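# Turn the cabinet key, then swing the door open

## Task

Use the key already sitting in the wall cabinet's lock to unlock it, then pull the door open until it stands at roughly 90 degrees or wider, and leave it that way once the robot lets go.

## Robot and tools

Robot: two arms, left_arm (carrying a left hand) and right_arm (carrying a right hand). Bases in the scene frame: left_arm at (+0.017, +0.349, +0.036) m, right_arm at (-0.037, -0.289, +0.042) m, both turned almost not at all. A post stands on the floor behind them. Loose objects may get a brief nudge now and then.

Scene frame: origin at table height, halfway between the nominal bases; +x out over the table, +z up, +y toward left_arm. Reported end_effector_position (m) and end_effector_quat_wxyz are in this frame and can be a few cm off.

Hand point: a point riding with the palm, 0.05 m in front of it and 0.15 m from the wrist face. Its +z runs along the straight fingers, +y out of the palm, +x across the palm away from the thumb on the right hand (toward the thumb on the left hand). Straight fingertips lie 0.06-0.07 m past the point along +z and 0.06 m behind it along -y. A bracket on the little-finger side of the wrist juts out about 0.10 m and can strike things.

Row layout (used by execute_actions and move): 28 numbers, each in [-1, 1], always for both arms. Positions 1-6: left_arm dx, dy, dz, rx, ry, rz. Positions 7-12: left hand motors in order little, ring, middle, index, thumb_bend, thumb_turn. 13: left force_limit. 14: left speed. Then 15-28 repeat the same pattern for right_arm and its hand. The six pose numbers are an offset, not a pose: counted from that arm's current Hand target, along that Hand target's own axes; 1.0 equals 0.6 m or 180 degrees; rx, ry, rz form one rotation vector. Six zeros means no new pose request for that arm.

Hand motor numbers are absolute targets: +1 open/straight, -1 closed/curled; thumb_turn +1 beside the palm, -1 opposite the fingers. force_limit maps -1 to about 0 N and +1 to 10 N (15 N for the two thumb motors). speed grows from nearly zero at -1 to full at +0.48 and stays full above; use -0.94 or lower for a soft close. A hand has no 'unchanged' value: repeat the eight numbers last sent to it (or, if none sent yet, its hand_measured six plus hand_force_limit and hand_speed). Thumb turned in, the hand wraps objects about 0.035-0.065 m thick, handles down to about 0.025 m; thumb tip plus index pad can pinch light items. A motor only starts when its target changes by 0.002 or more; to squeeze harder, raise force_limit and send a more closed target; to loosen, send a more open one.

execute_actions(actions, cameras): actions is a list of actions; each action is a table of 1-15 rows, one row per 1/30 s step, the last row held until step 15. Every row of an action is measured from the Hand target at that action's start, so a repeated offset keeps moving the arm. Images come back only for an empty actions list or when cameras lists names (["all"] for all).

move(target, speed, blend, blocking, cameras): target is one 28-number row or a list of up to 15; every row's offsets count from the same starting Hand targets. speed is path top speed in m/s (0.002-4.3, default 0.25; turning up to twice that in rad/s), one value or one per target. blend in m rounds corners; 0 stops at each target. Total path time caps at 10 s. blocking=false returns after about 0.5 s while motion continues. No obstacle avoidance; fast moves lag, overshoot and hit harder. The result adds a 'move:' line with the ending (done, off_target, moving, held, fault) and limits (paced = pose clipped, held = steps withheld).

wait(seconds): 0-3600 s, sends nothing new; a running move continues. stop(): brakes a running move. zoom_image(camera, region): region [x0, y0, x1, y1] in pixels of that camera's latest image, at most 504 x 504. show_instructions(): shows the reference pages (here a hand diagram). finished_scene(scene): ends the scene for good; scene is 1 or omitted.

Cameras: cam_head_left, cam_head_right, cam_high, cam_low, cam_left_wrist, cam_right_wrist, each 896x504.

Result lines: Hand target (the last commanded pose after clipping; next offsets start here), end_effector_position/quat, Joint positions and velocities, joint torques (noisy, offset), hand_measured, hand_stopped_by (moving, target, force, stalled, fault), hand_load_n (fingertip load, positive pushing open; near 0 after a lost grip), hand_force_limit, hand_speed, motor temperatures, MOTOR HOT or FAULT lines.

Behaviour to expect: orientation commands are clipped to 40 degrees from the current one each step. Hands often rest 1-3 cm (up to 5 cm) short, usually low; that alone is not contact. If short, send the remaining distance as a new offset. An arm blocked by something keeps pushing until sent back past its hand point. Heat builds when holding loads, stretching out or pushing an unreachable pose; near 100 °C the arm drops for 30-60 s.

Avoid: dropping or knocking anything off the table, letting go of moving parts, slamming or ramming the cabinet or door, hard pushes, strong twists or loads on fingers, and any contact between the two arms or hands. Turn the key gently, then pull the door steadily.

Each tool is called in YAML: its name, and indented under it one key for each argument.

Reference images:

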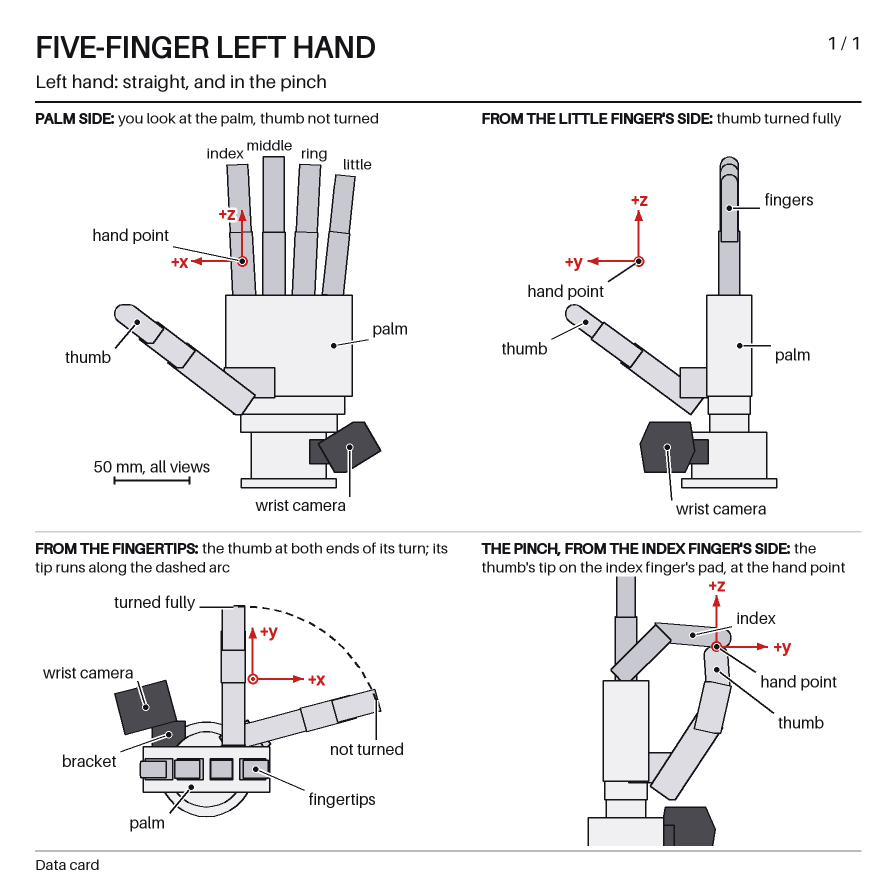

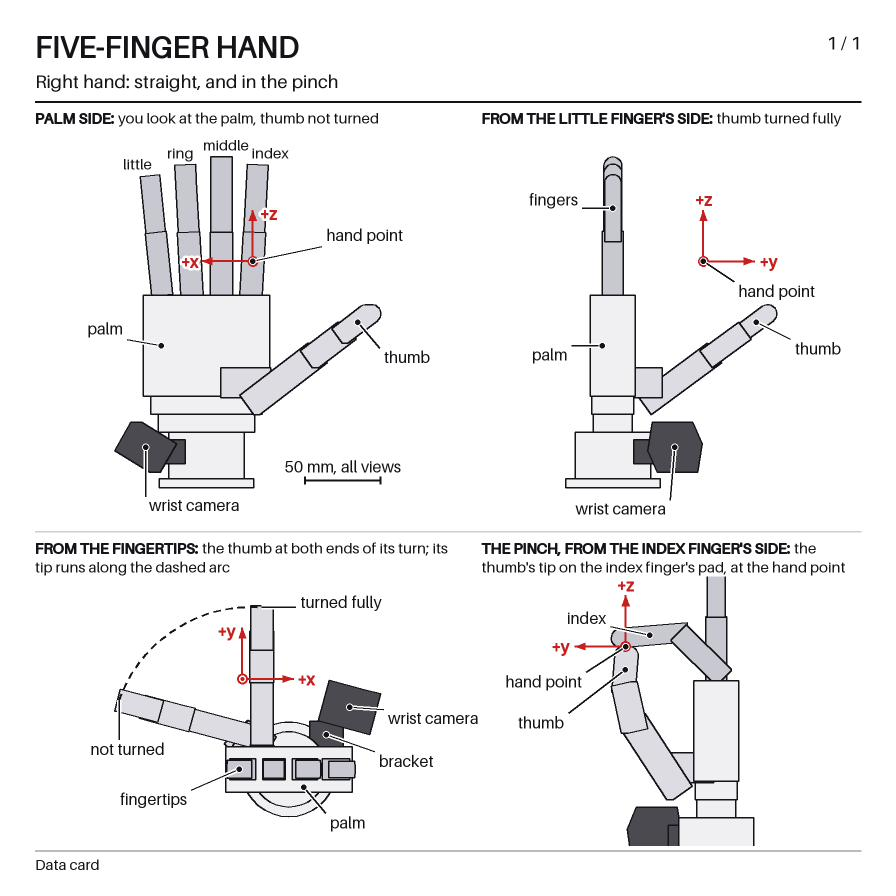

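## Session

execute_actions:
  actions: []

Scene clock: 0.00 s.
left_arm: end_effector_position=(+0.5175, +0.2757, +0.1094) hand_measured=(+1.000, +1.000, +1.000, +1.000, +1.000, +1.000) hand_load_n=(+0.0, +0.0, +0.0, +0.0, +0.0, +0.0) hand_stopped_by=(target, target, target, target, target, target) hand_force_limit=0.00 hand_speed=-0.80 end_effector_quat_wxyz=(+0.366, +0.329, +0.866, +0.087) | right_arm: end_effector_position=(+0.4551, -0.2891, +0.1238) hand_measured=(+1.000, +1.000, +1.000, +1.000, +1.000, +1.000) hand_load_n=(+0.0, +0.0, +0.0, +0.0, +0.0, +0.0) hand_stopped_by=(target, target, target, target, target, target) hand_force_limit=0.00 hand_speed=-0.80 end_effector_quat_wxyz=(-0.497, +0.807, -0.306, +0.093)
Joint positions: left_arm=[-0.347 1.429 0.701 -0.082 -0.141 2.022] | right_arm=[-0.319 1.668 1.09 -0.593 -1.011 -0.93]
Joint velocities: within noise
Joint torques (N m): no reading
Motor temperatures (°C): left_arm=[25 27 22 21 21 24] | right_arm=[20 24 27 21 23 20]
Heat: left arm: hottest shoulder 27 °C; right arm: hottest elbow 27 °C.
Hand target: left_arm +0.5258, +0.2738, +0.1180; +0.376, +0.328, +0.862, +0.091 | right_arm +0.4621, -0.2906, +0.1276; -0.499, +0.806, -0.303, +0.099

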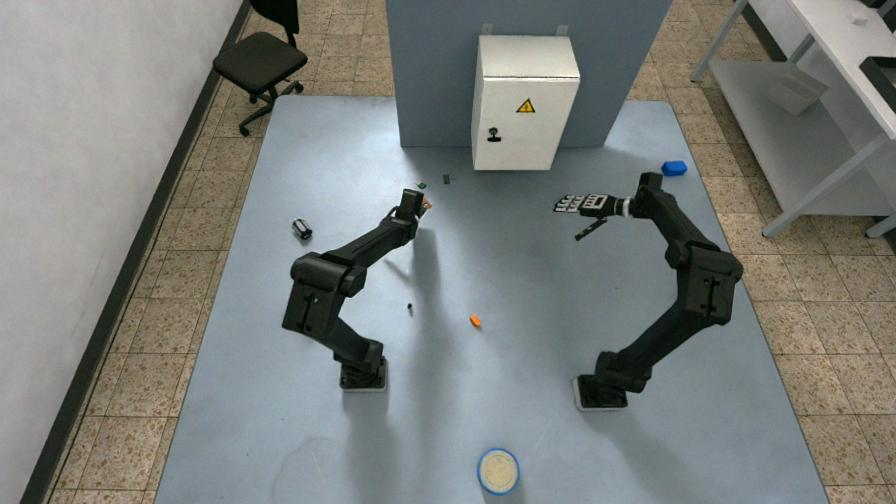

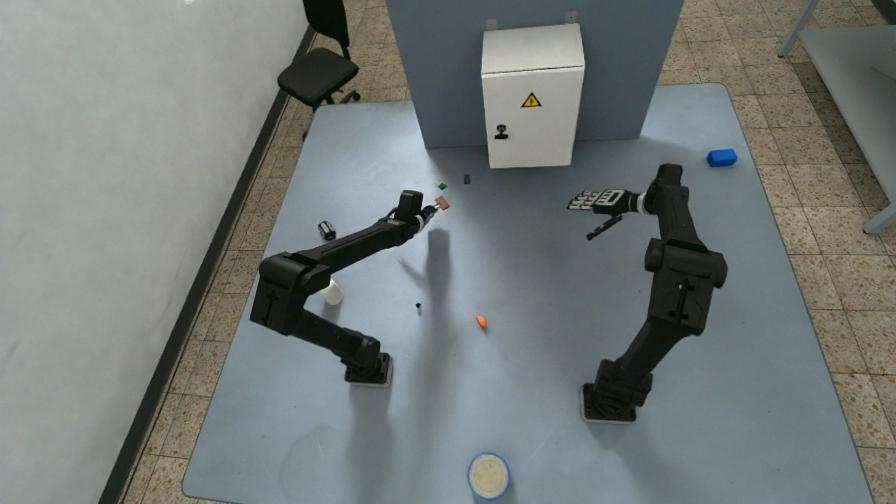

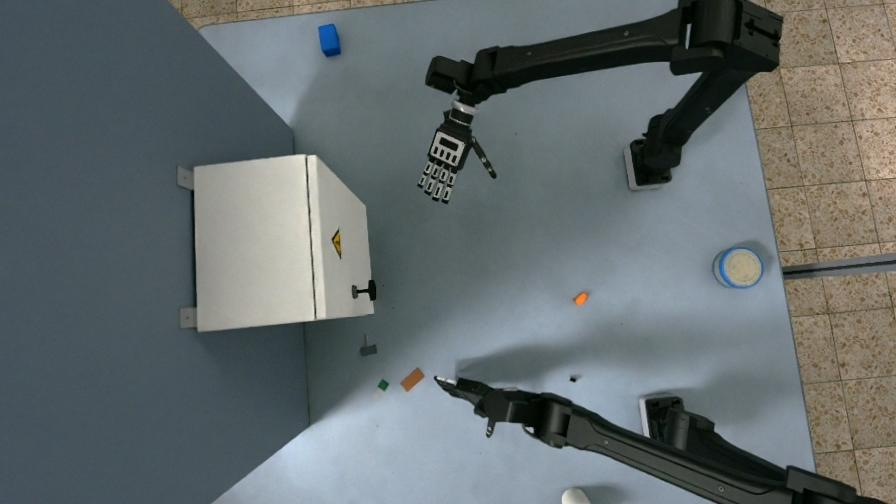

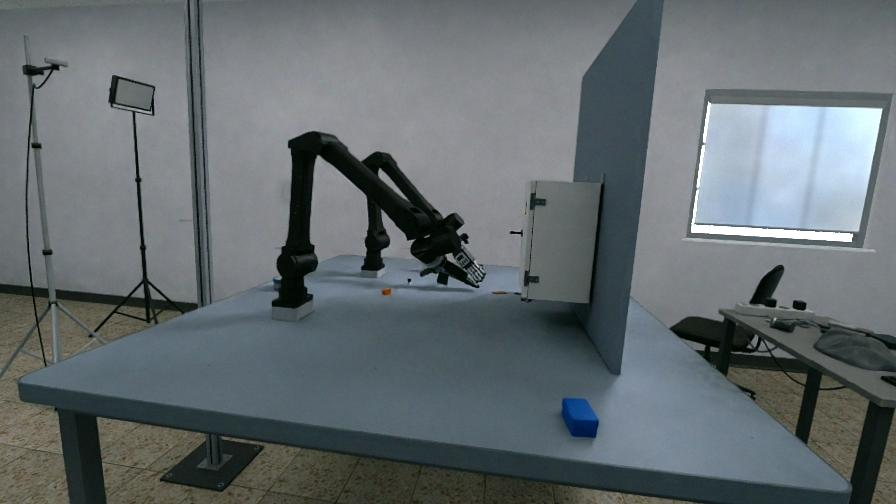

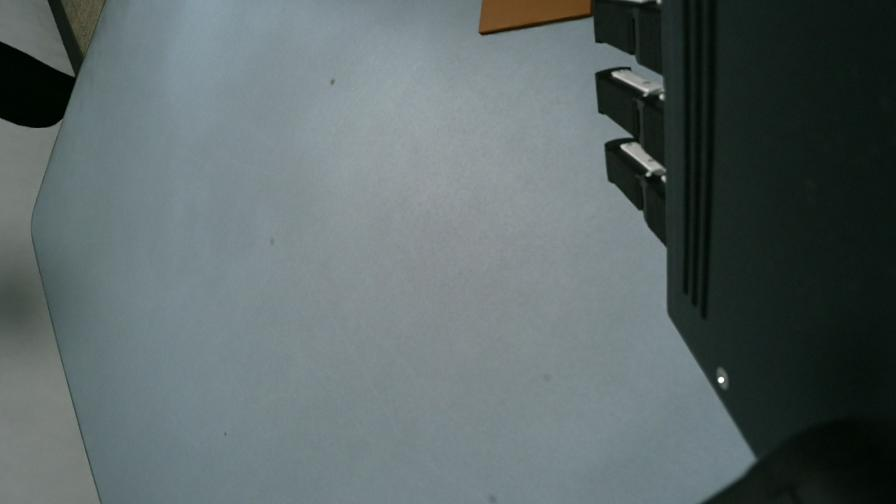

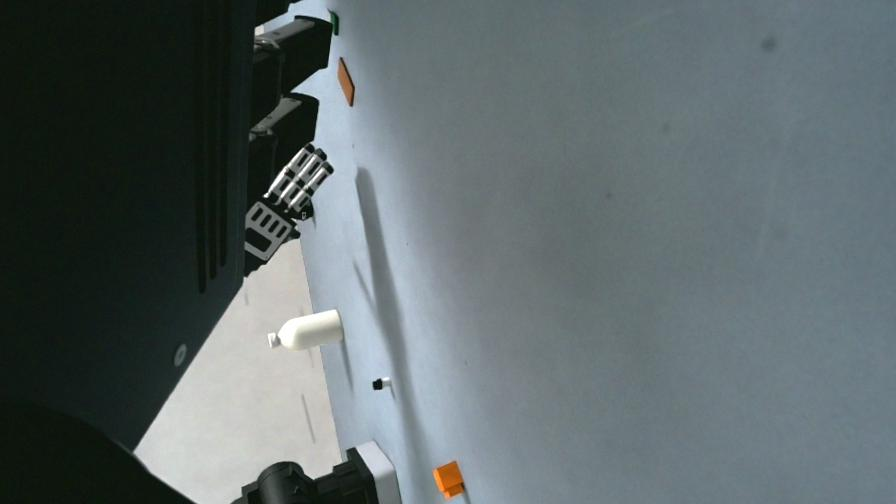

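zoom_image:
  camera: "cam_head_left"
  region: [440, 20, 620, 200]

zoom_image:
  camera: "cam_head_right"
  region: [460, 90, 560, 180]

zoom_image:
  camera: "cam_high"
  region: [160, 130, 460, 400]

zoom_image:
  camera: "cam_low"
  region: [420, 160, 640, 320]

Scaled by 2.800 from the camera's image (finer frame: 1280x720).

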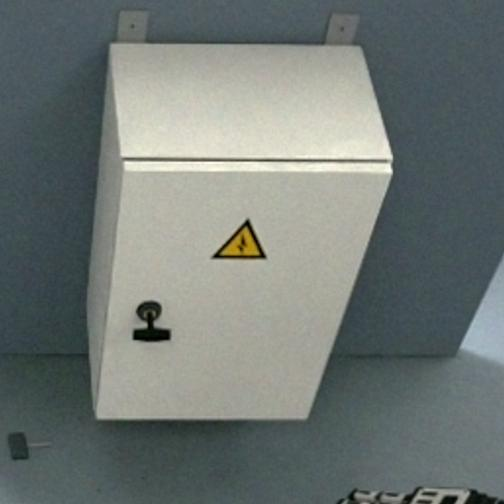

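Scaled by 5.040 from the camera's image (finer frame: 1280x720).

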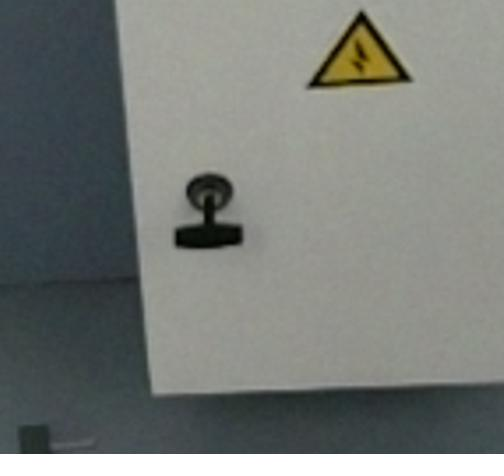

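Scaled by 1.680 from the camera's image (finer frame: 1280x720).

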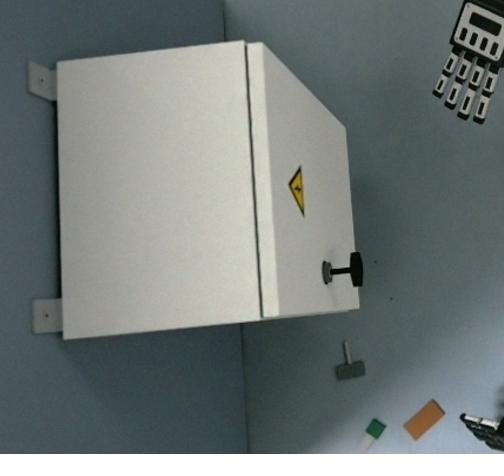

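Scaled by 2.291 from the camera's image (finer frame: 1280x720).

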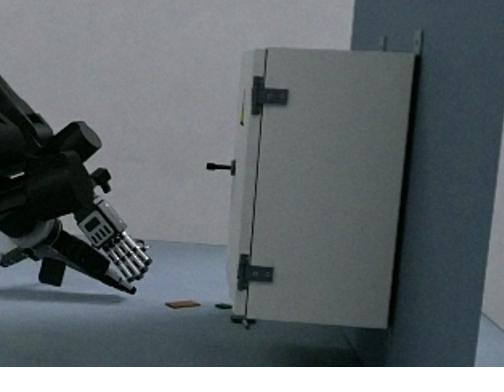

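move:
  target: [-0.2369,-0.2001,-0.159,-0.0165,-0.2711,-0.4324,-1,1,-1,-1,1,1,0,0,-0.18,0.0443,-0.302,0,0,0,1,1,1,1,1,1,0,-0.8]
  speed: 0.2
  cameras: ["all"]

Scene clock: 103.97 s.
left_arm: end_effector_position=(+0.4666, +0.1100, +0.2131) hand_measured=(-1.000, +1.000, -1.000, -1.000, +1.000, +1.000) hand_load_n=(+0.0, +0.0, +0.0, +0.0, +0.0, +0.0) hand_stopped_by=(target, target, target, target, target, target) hand_force_limit=0.00 hand_speed=0.00 end_effector_quat_wxyz=(+0.649, -0.264, +0.666, -0.256) | right_arm: end_effector_position=(+0.2837, -0.3681, +0.2038) hand_measured=(+1.000, +1.000, +1.000, +1.000, +1.000, +1.000) hand_load_n=(+0.0, +0.0, +0.0, +0.0, +0.0, -0.5) hand_stopped_by=(target, target, target, target, target, target) hand_force_limit=0.00 hand_speed=-0.80 end_effector_quat_wxyz=(-0.500, +0.805, -0.306, +0.095)
Joint positions: left_arm=[-0.81 1.387 0.613 0.738 -0.796 0.792] | right_arm=[-0.684 1.386 1.011 -1.414 -1.054 -1.644]
Joint torques (N m): left_arm=[-0.44 -7.65 7.82 2.15 -0.17 -0.12] | right_arm=[-0.32 -8.76 6.75 -0.4 -0.51 -0.1]
Heat: left arm: hottest shoulder 28 °C; right arm: hottest elbow 30 °C.
Hand target: left_arm +0.4701, +0.1001, +0.2200; +0.653, -0.271, +0.653, -0.271 | right_arm +0.2820, -0.3707, +0.2074; -0.499, +0.806, -0.303, +0.099
Off the commanded pose: left_arm 0.013 m, 2 deg | right_arm 0.005 m, 1 deg.
move: off_target (left_arm)
cam_left_wrist: T_world_to_cam=[[0.07294, -0.86211, 0.50144, -0.04182], [-0.49047, -0.46879, -0.73463, 0.43906], [0.8684, -0.19235, -0.45703, -0.17185]] pos_world=[0.36763, 0.13672, 0.26497]
cam_right_wrist: T_world_to_cam=[[-0.15232, -0.43052, -0.88964, 0.07068], [-0.98294, -0.02789, 0.18179, 0.22831], [-0.10307, 0.90215, -0.41893, 0.55902]] pos_world=[0.2928, -0.46753, 0.25557]

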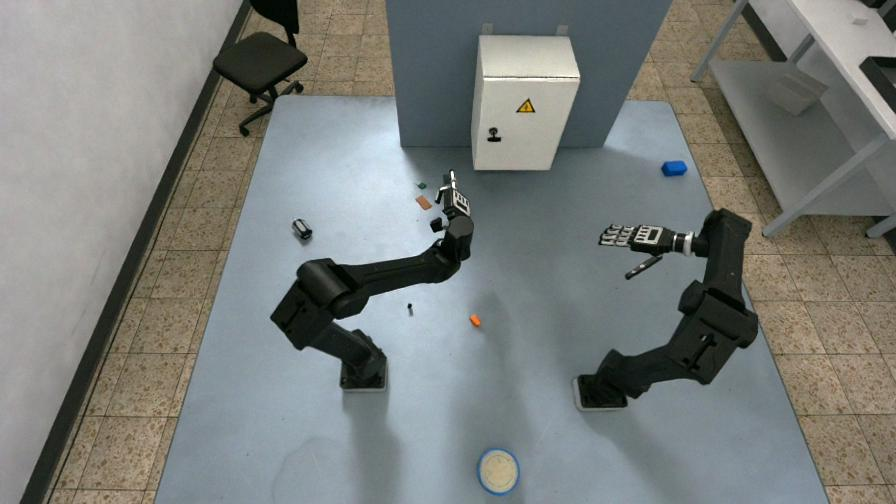

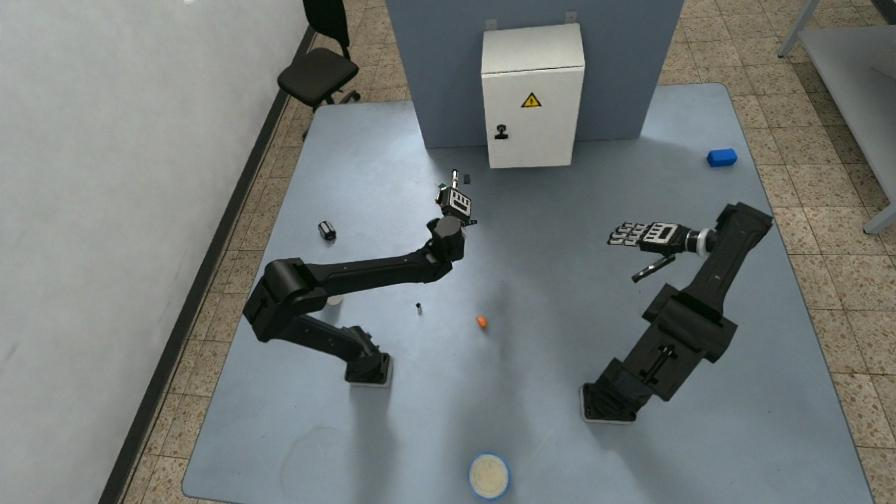

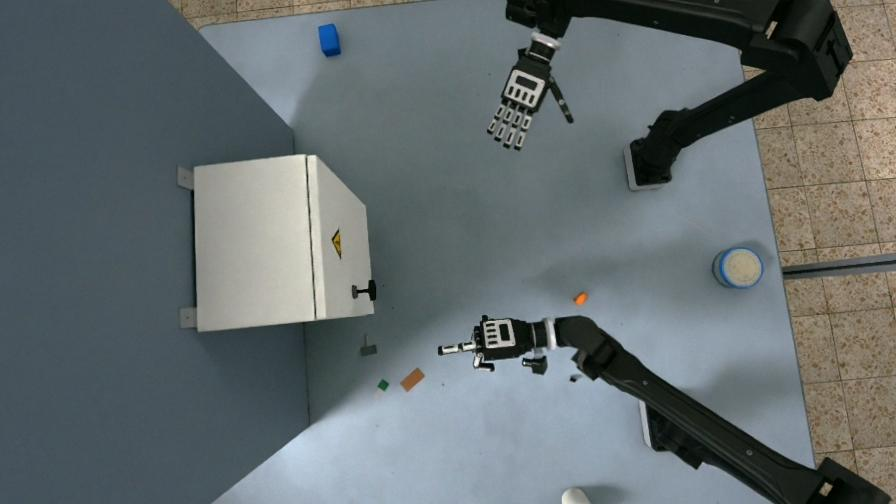

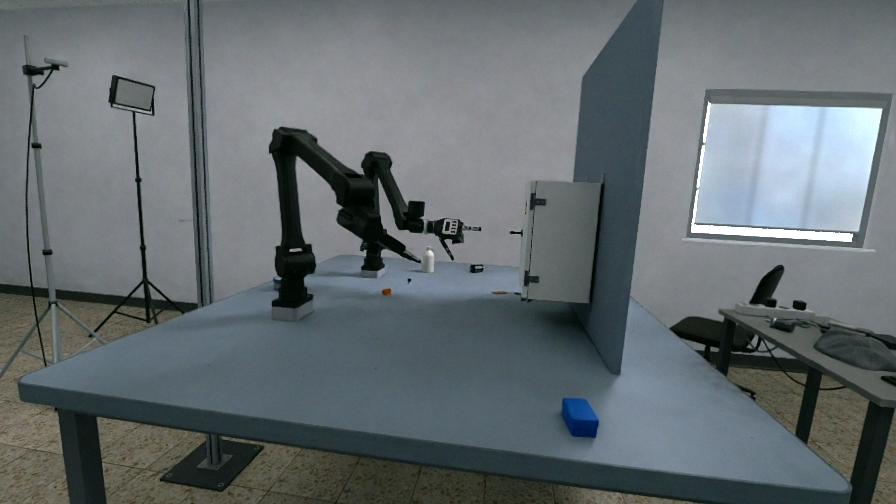

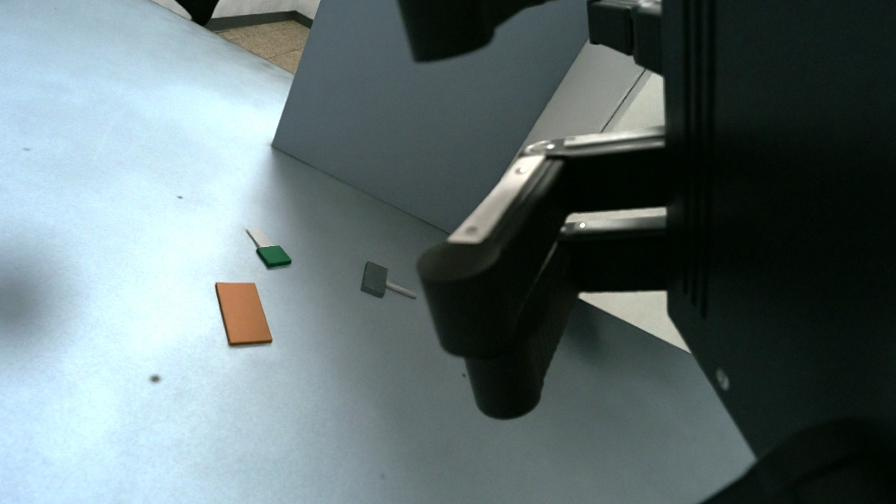

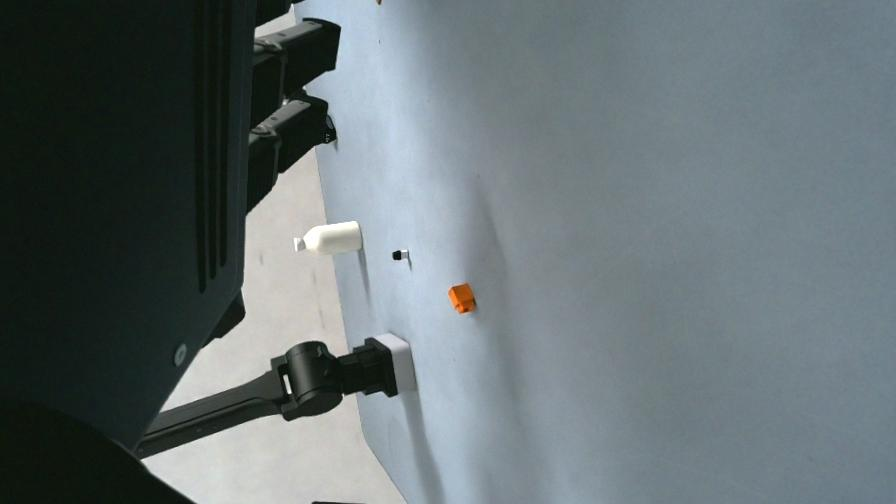

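zoom_image:
  camera: "cam_head_left"
  region: [410, 110, 530, 230]

zoom_image:
  camera: "cam_high"
  region: [330, 260, 510, 400]

zoom_image:
  camera: "cam_head_right"
  region: [420, 110, 540, 230]

zoom_image:
  camera: "cam_low"
  region: [400, 190, 550, 290]

Scaled by 4.200 from the camera's image (finer frame: 1280x720).

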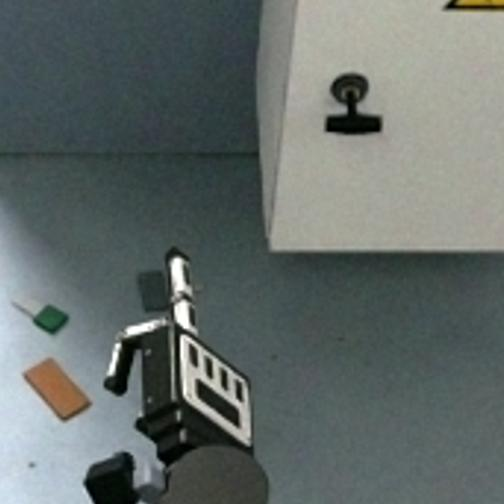

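Scaled by 2.800 from the camera's image (finer frame: 1280x720).

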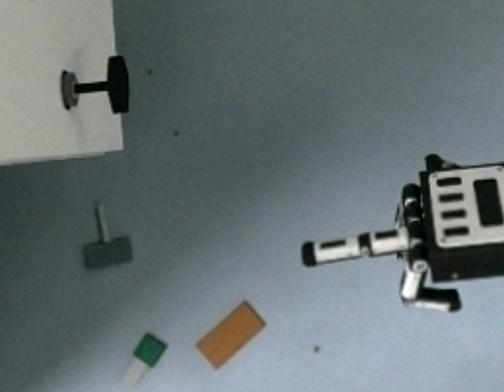

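Scaled by 4.200 from the camera's image (finer frame: 1280x720).

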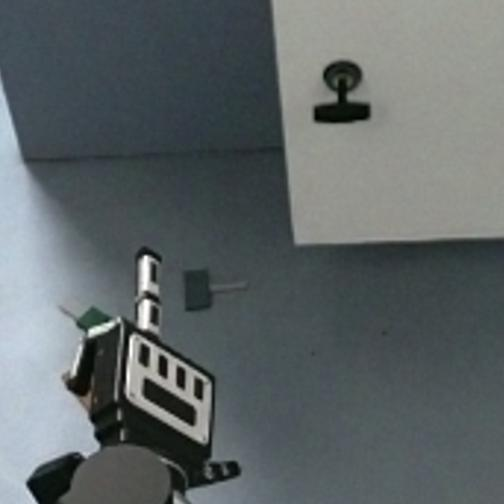

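Scaled by 3.360 from the camera's image (finer frame: 1280x720).

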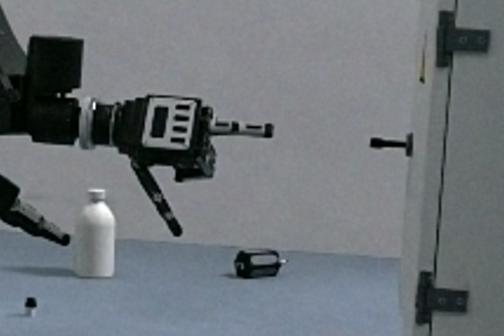

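move:
  target: [0.1236,-0.1512,0.1157,0,0,0,-1,1,-1,-1,1,1,0,0,0,0,0,0,0,0,1,1,1,1,1,1,0,-0.8]
  speed: 0.15
  cameras: ["all"]

zoom_image:
  camera: "cam_head_left"
  region: [430, 100, 550, 220]

zoom_image:
  camera: "cam_high"
  region: [330, 230, 490, 350]

zoom_image:
  camera: "cam_head_right"
  region: [430, 100, 550, 220]

zoom_image:
  camera: "cam_low"
  region: [440, 190, 560, 270]

Scene clock: 130.07 s.
left_arm: end_effector_position=(+0.5341, -0.0023, +0.2228) hand_measured=(-1.000, +1.000, -1.000, -1.000, +1.000, +1.000) hand_load_n=(+0.5, -0.5, +0.0, +0.0, +0.0, +0.0) hand_stopped_by=(target, target, target, target, target, target) hand_force_limit=0.00 hand_speed=0.00 end_effector_quat_wxyz=(+0.652, -0.267, +0.659, -0.264) | right_arm: end_effector_position=(+0.2838, -0.3681, +0.2037) hand_measured=(+1.000, +1.000, +1.000, +1.000, +1.000, +1.000) hand_load_n=(+0.0, +0.0, +0.0, +0.0, -0.5, -0.5) hand_stopped_by=(target, target, target, target, target, target) hand_force_limit=0.00 hand_speed=-0.80 end_effector_quat_wxyz=(-0.500, +0.805, -0.305, +0.095)
Joint positions: left_arm=[-0.871 1.672 0.971 0.685 -0.857 0.79] | right_arm=[-0.684 1.386 1.011 -1.414 -1.054 -1.646]
Joint torques (N m): left_arm=[-0.44 -12.34 9.92 0.69 -0.16 -0.1] | right_arm=[-0.15 -7.77 6.71 -0.47 -0.49 -0.11]
Heat: left arm: hottest shoulder 28 °C; right arm: hottest elbow 30 °C.
Hand target: left_arm +0.5396, -0.0165, +0.2319; +0.653, -0.271, +0.653, -0.271 | right_arm +0.2820, -0.3707, +0.2074; -0.499, +0.806, -0.303, +0.099
Off the commanded pose: left_arm 0.018 m, 1 deg | right_arm 0.005 m, 1 deg.
move: off_target (left_arm)
cam_left_wrist: T_world_to_cam=[[0.06495, -0.85434, 0.51564, -0.1473], [-0.47972, -0.47984, -0.73459, 0.42089], [0.87501, -0.19966, -0.44101, -0.25475]] pos_world=[0.43439, 0.02526, 0.27279]
cam_right_wrist: T_world_to_cam=[[-0.151, -0.43125, -0.88951, 0.0699], [-0.98313, -0.02849, 0.1807, 0.22845], [-0.10327, 0.90178, -0.41967, 0.5592]] pos_world=[0.2929, -0.46763, 0.25557]

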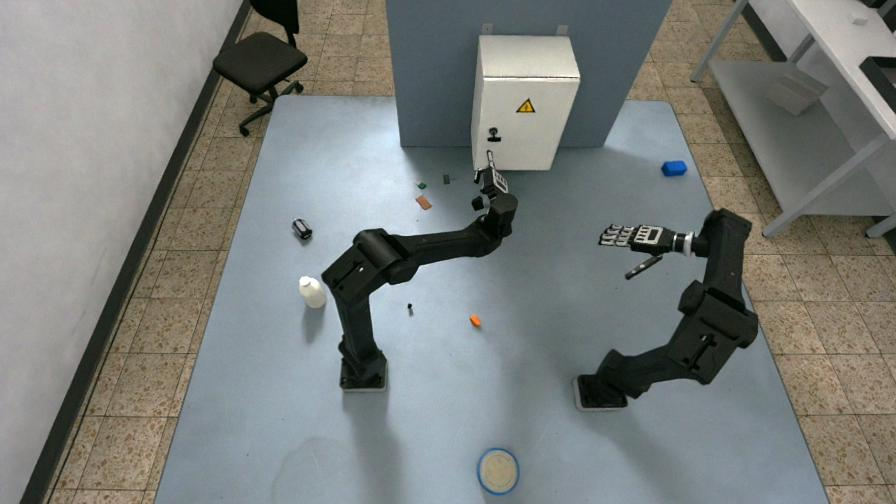

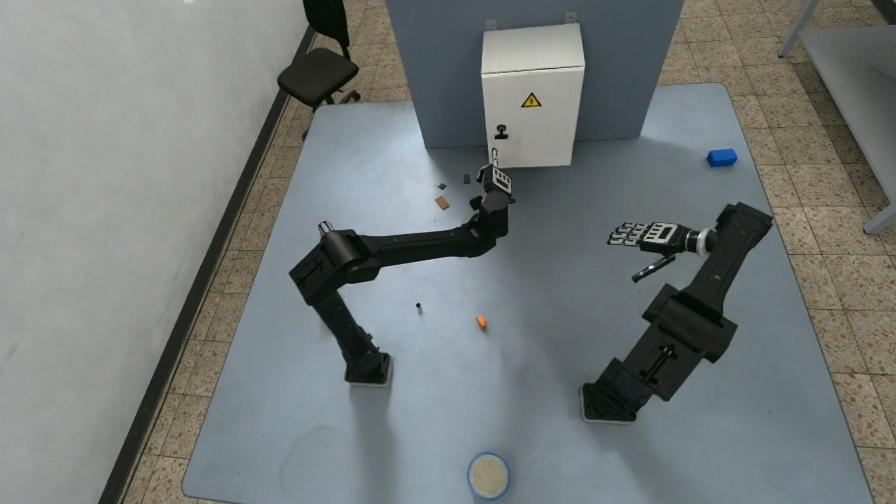

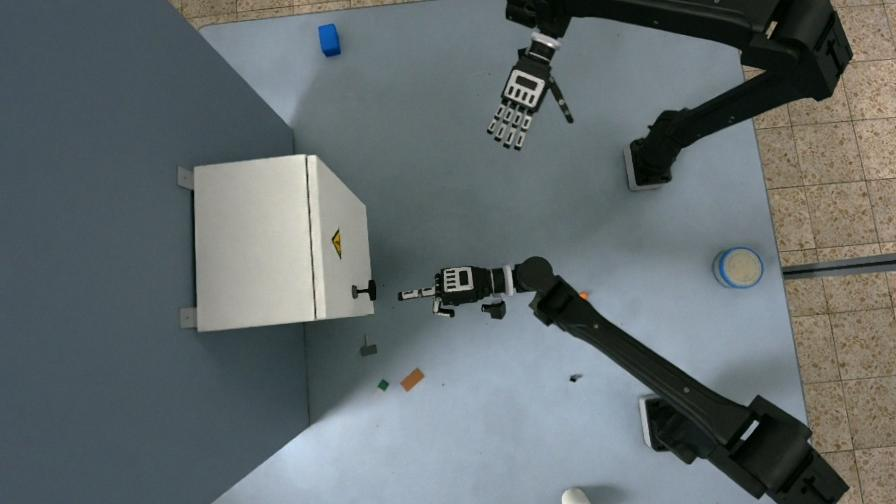

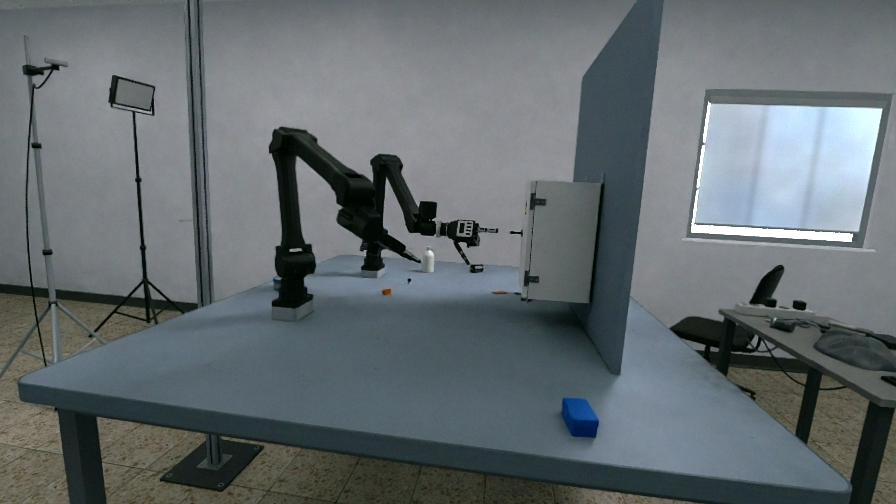

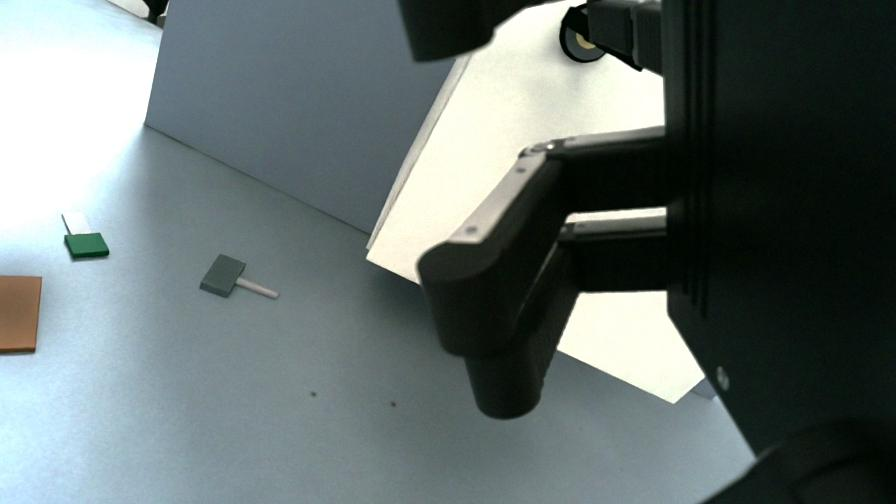

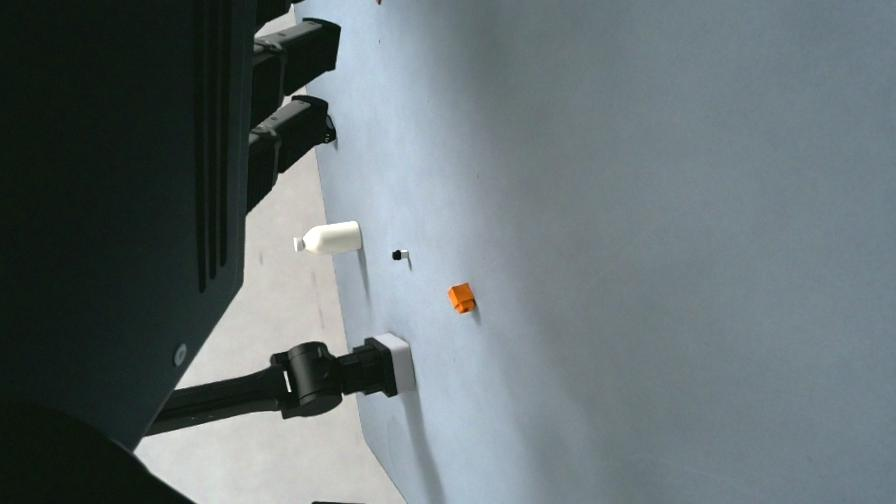

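Scaled by 4.200 from the camera's image (finer frame: 1280x720).

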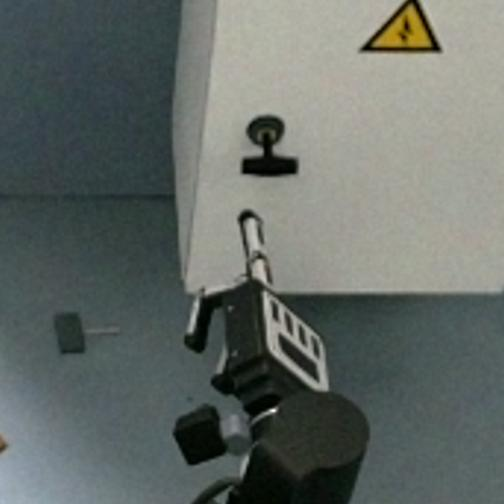

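Scaled by 3.150 from the camera's image (finer frame: 1280x720).

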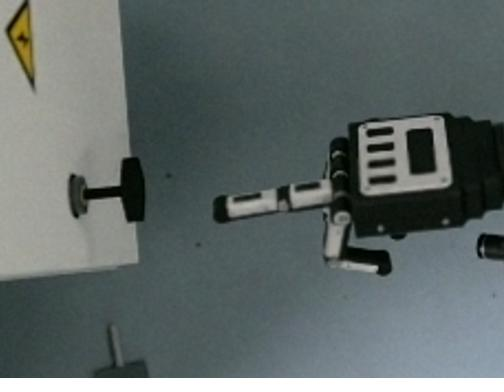

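Scaled by 4.200 from the camera's image (finer frame: 1280x720).

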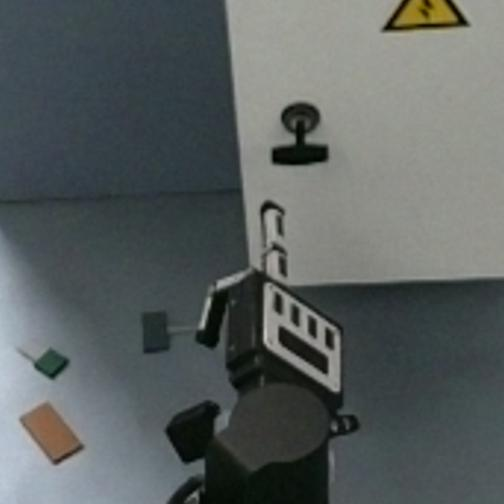

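Scaled by 4.200 from the camera's image (finer frame: 1280x720).

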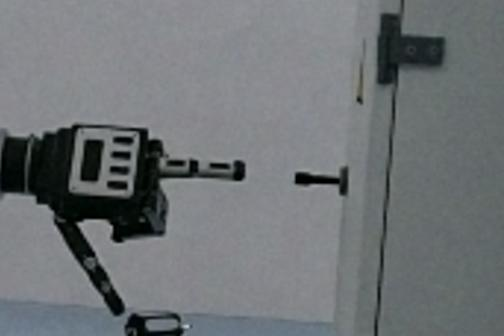

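move:
  target: [-0.0844,-0.0054,0.0032,0,0,0.25,-1,1,-1,-1,1,1,0,0,0,0,0,0,0,0,1,1,1,1,1,1,0,-0.8]
  speed: 0.15
  cameras: ["cam_head_left","cam_head_right","cam_high","cam_low","cam_left_wrist"]

zoom_image:
  camera: "cam_head_left"
  region: [430, 100, 550, 220]

zoom_image:
  camera: "cam_high"
  region: [330, 230, 490, 350]

zoom_image:
  camera: "cam_head_right"
  region: [430, 100, 550, 220]

zoom_image:
  camera: "cam_low"
  region: [440, 190, 560, 270]

Scene clock: 154.83 s.
left_arm: end_effector_position=(+0.5366, +0.0306, +0.2620) hand_measured=(-1.000, +1.000, -1.000, -1.000, +1.000, +1.000) hand_load_n=(-0.5, +0.0, +0.0, +0.0, +0.0, +0.0) hand_stopped_by=(target, target, target, target, target, target) hand_force_limit=0.00 hand_speed=0.00 end_effector_quat_wxyz=(+0.703, -0.003, +0.711, -0.001) | right_arm: end_effector_position=(+0.2838, -0.3681, +0.2037) hand_measured=(+1.000, +1.000, +1.000, +1.000, +1.000, +1.000) hand_load_n=(+0.0, +0.0, +0.0, +0.0, +0.0, +0.0) hand_stopped_by=(target, target, target, target, target, target) hand_force_limit=0.00 hand_speed=-0.80 end_effector_quat_wxyz=(-0.500, +0.805, -0.305, +0.095)
Joint positions: left_arm=[-0.875 1.672 0.995 0.658 -0.863 1.551] | right_arm=[-0.684 1.386 1.011 -1.414 -1.054 -1.646]
Joint torques (N m): left_arm=[-0.44 -12.1 9.87 0.96 -0.12 0.19] | right_arm=[-0.15 -8.7 6.61 -0.4 -0.55 -0.1]
Motor temperatures (°C): left_arm=[25 28 27 21 21 24] | right_arm=[20 25 30 21 23 20]
Heat: left arm: hottest shoulder 28 °C; right arm: hottest elbow 30 °C.
Hand target: left_arm +0.5414, +0.0169, +0.2700; +0.707, +0.000, +0.707, +0.000 | right_arm +0.2820, -0.3707, +0.2074; -0.499, +0.806, -0.303, +0.099
Off the commanded pose: left_arm 0.016 m, 1 deg | right_arm 0.005 m, 1 deg.
move: off_target (left_arm)
cam_left_wrist: T_world_to_cam=[[0.05943, -0.97398, -0.2187, 0.05944], [-0.48387, 0.16352, -0.85973, 0.48206], [0.87312, 0.15691, -0.46156, -0.23761]] pos_world=[0.43718, 0.01635, 0.31777]

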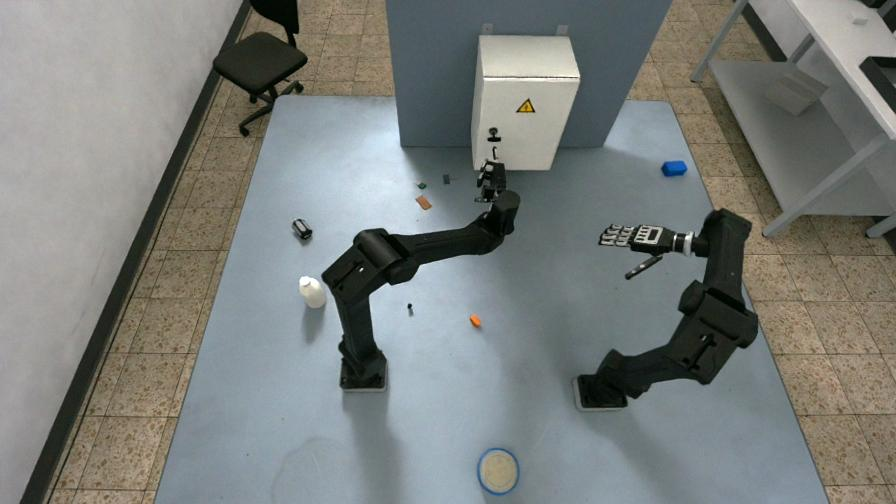

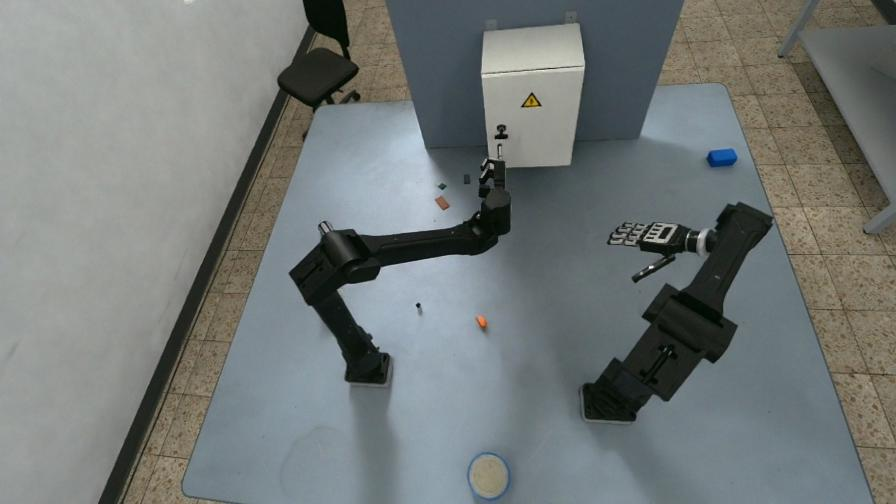

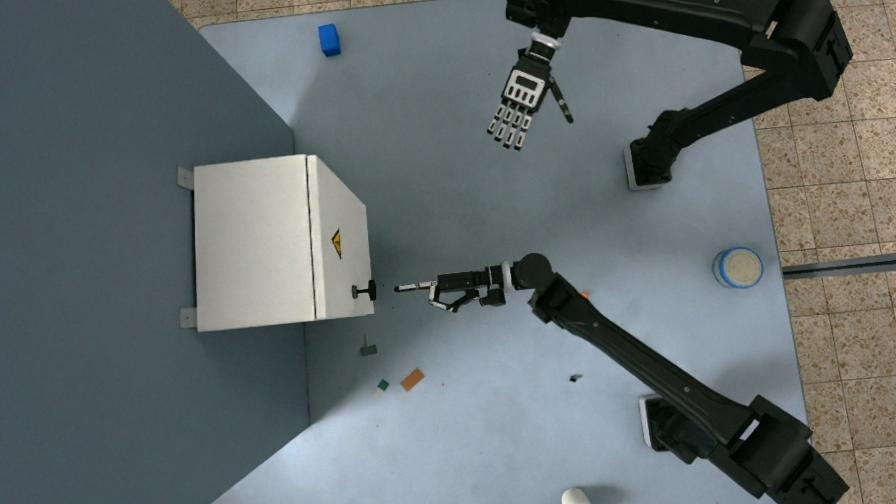

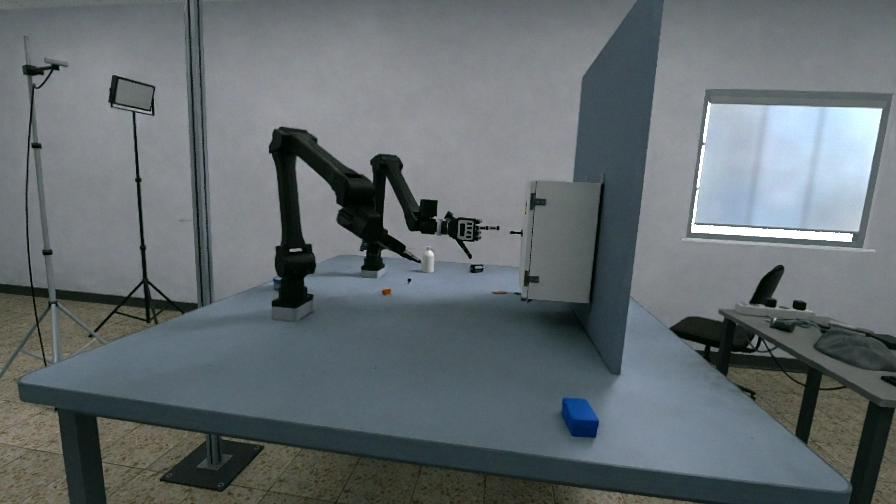

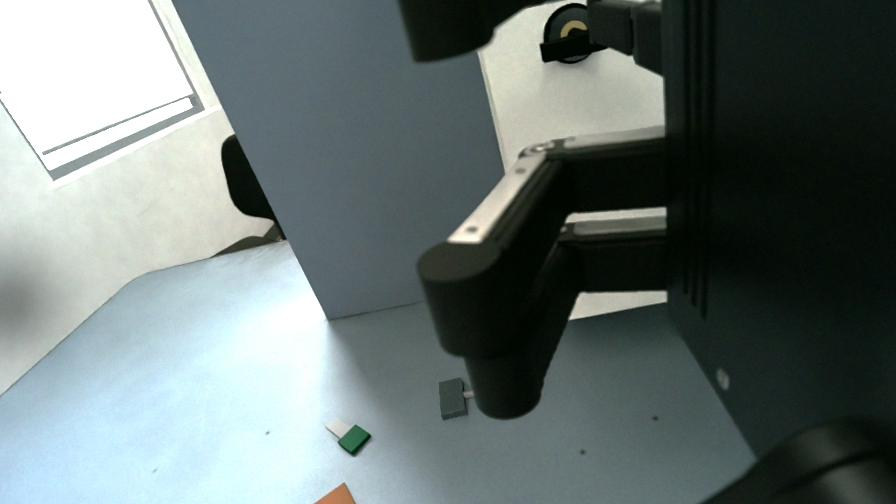

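Scaled by 4.200 from the camera's image (finer frame: 1280x720).

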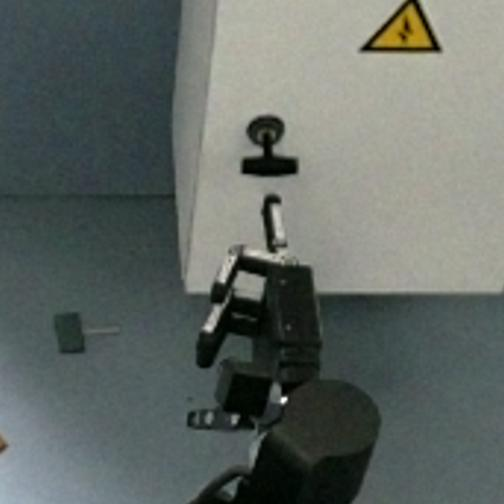

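Scaled by 3.150 from the camera's image (finer frame: 1280x720).

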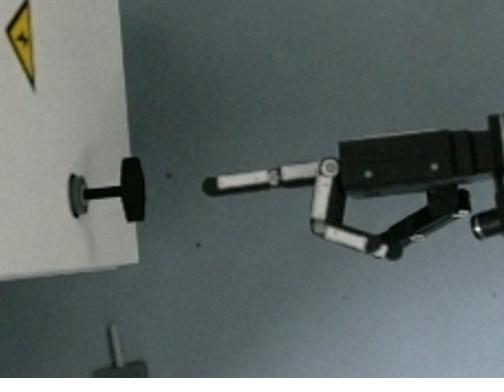

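Scaled by 4.200 from the camera's image (finer frame: 1280x720).

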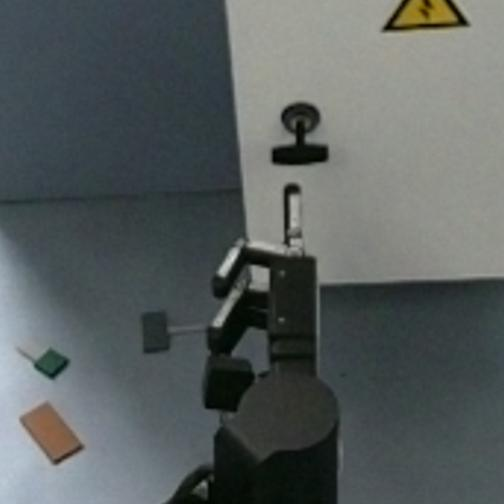

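Scaled by 4.200 from the camera's image (finer frame: 1280x720).

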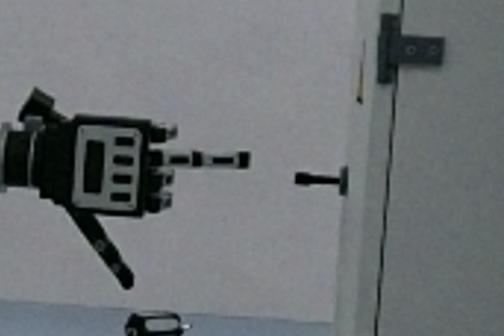

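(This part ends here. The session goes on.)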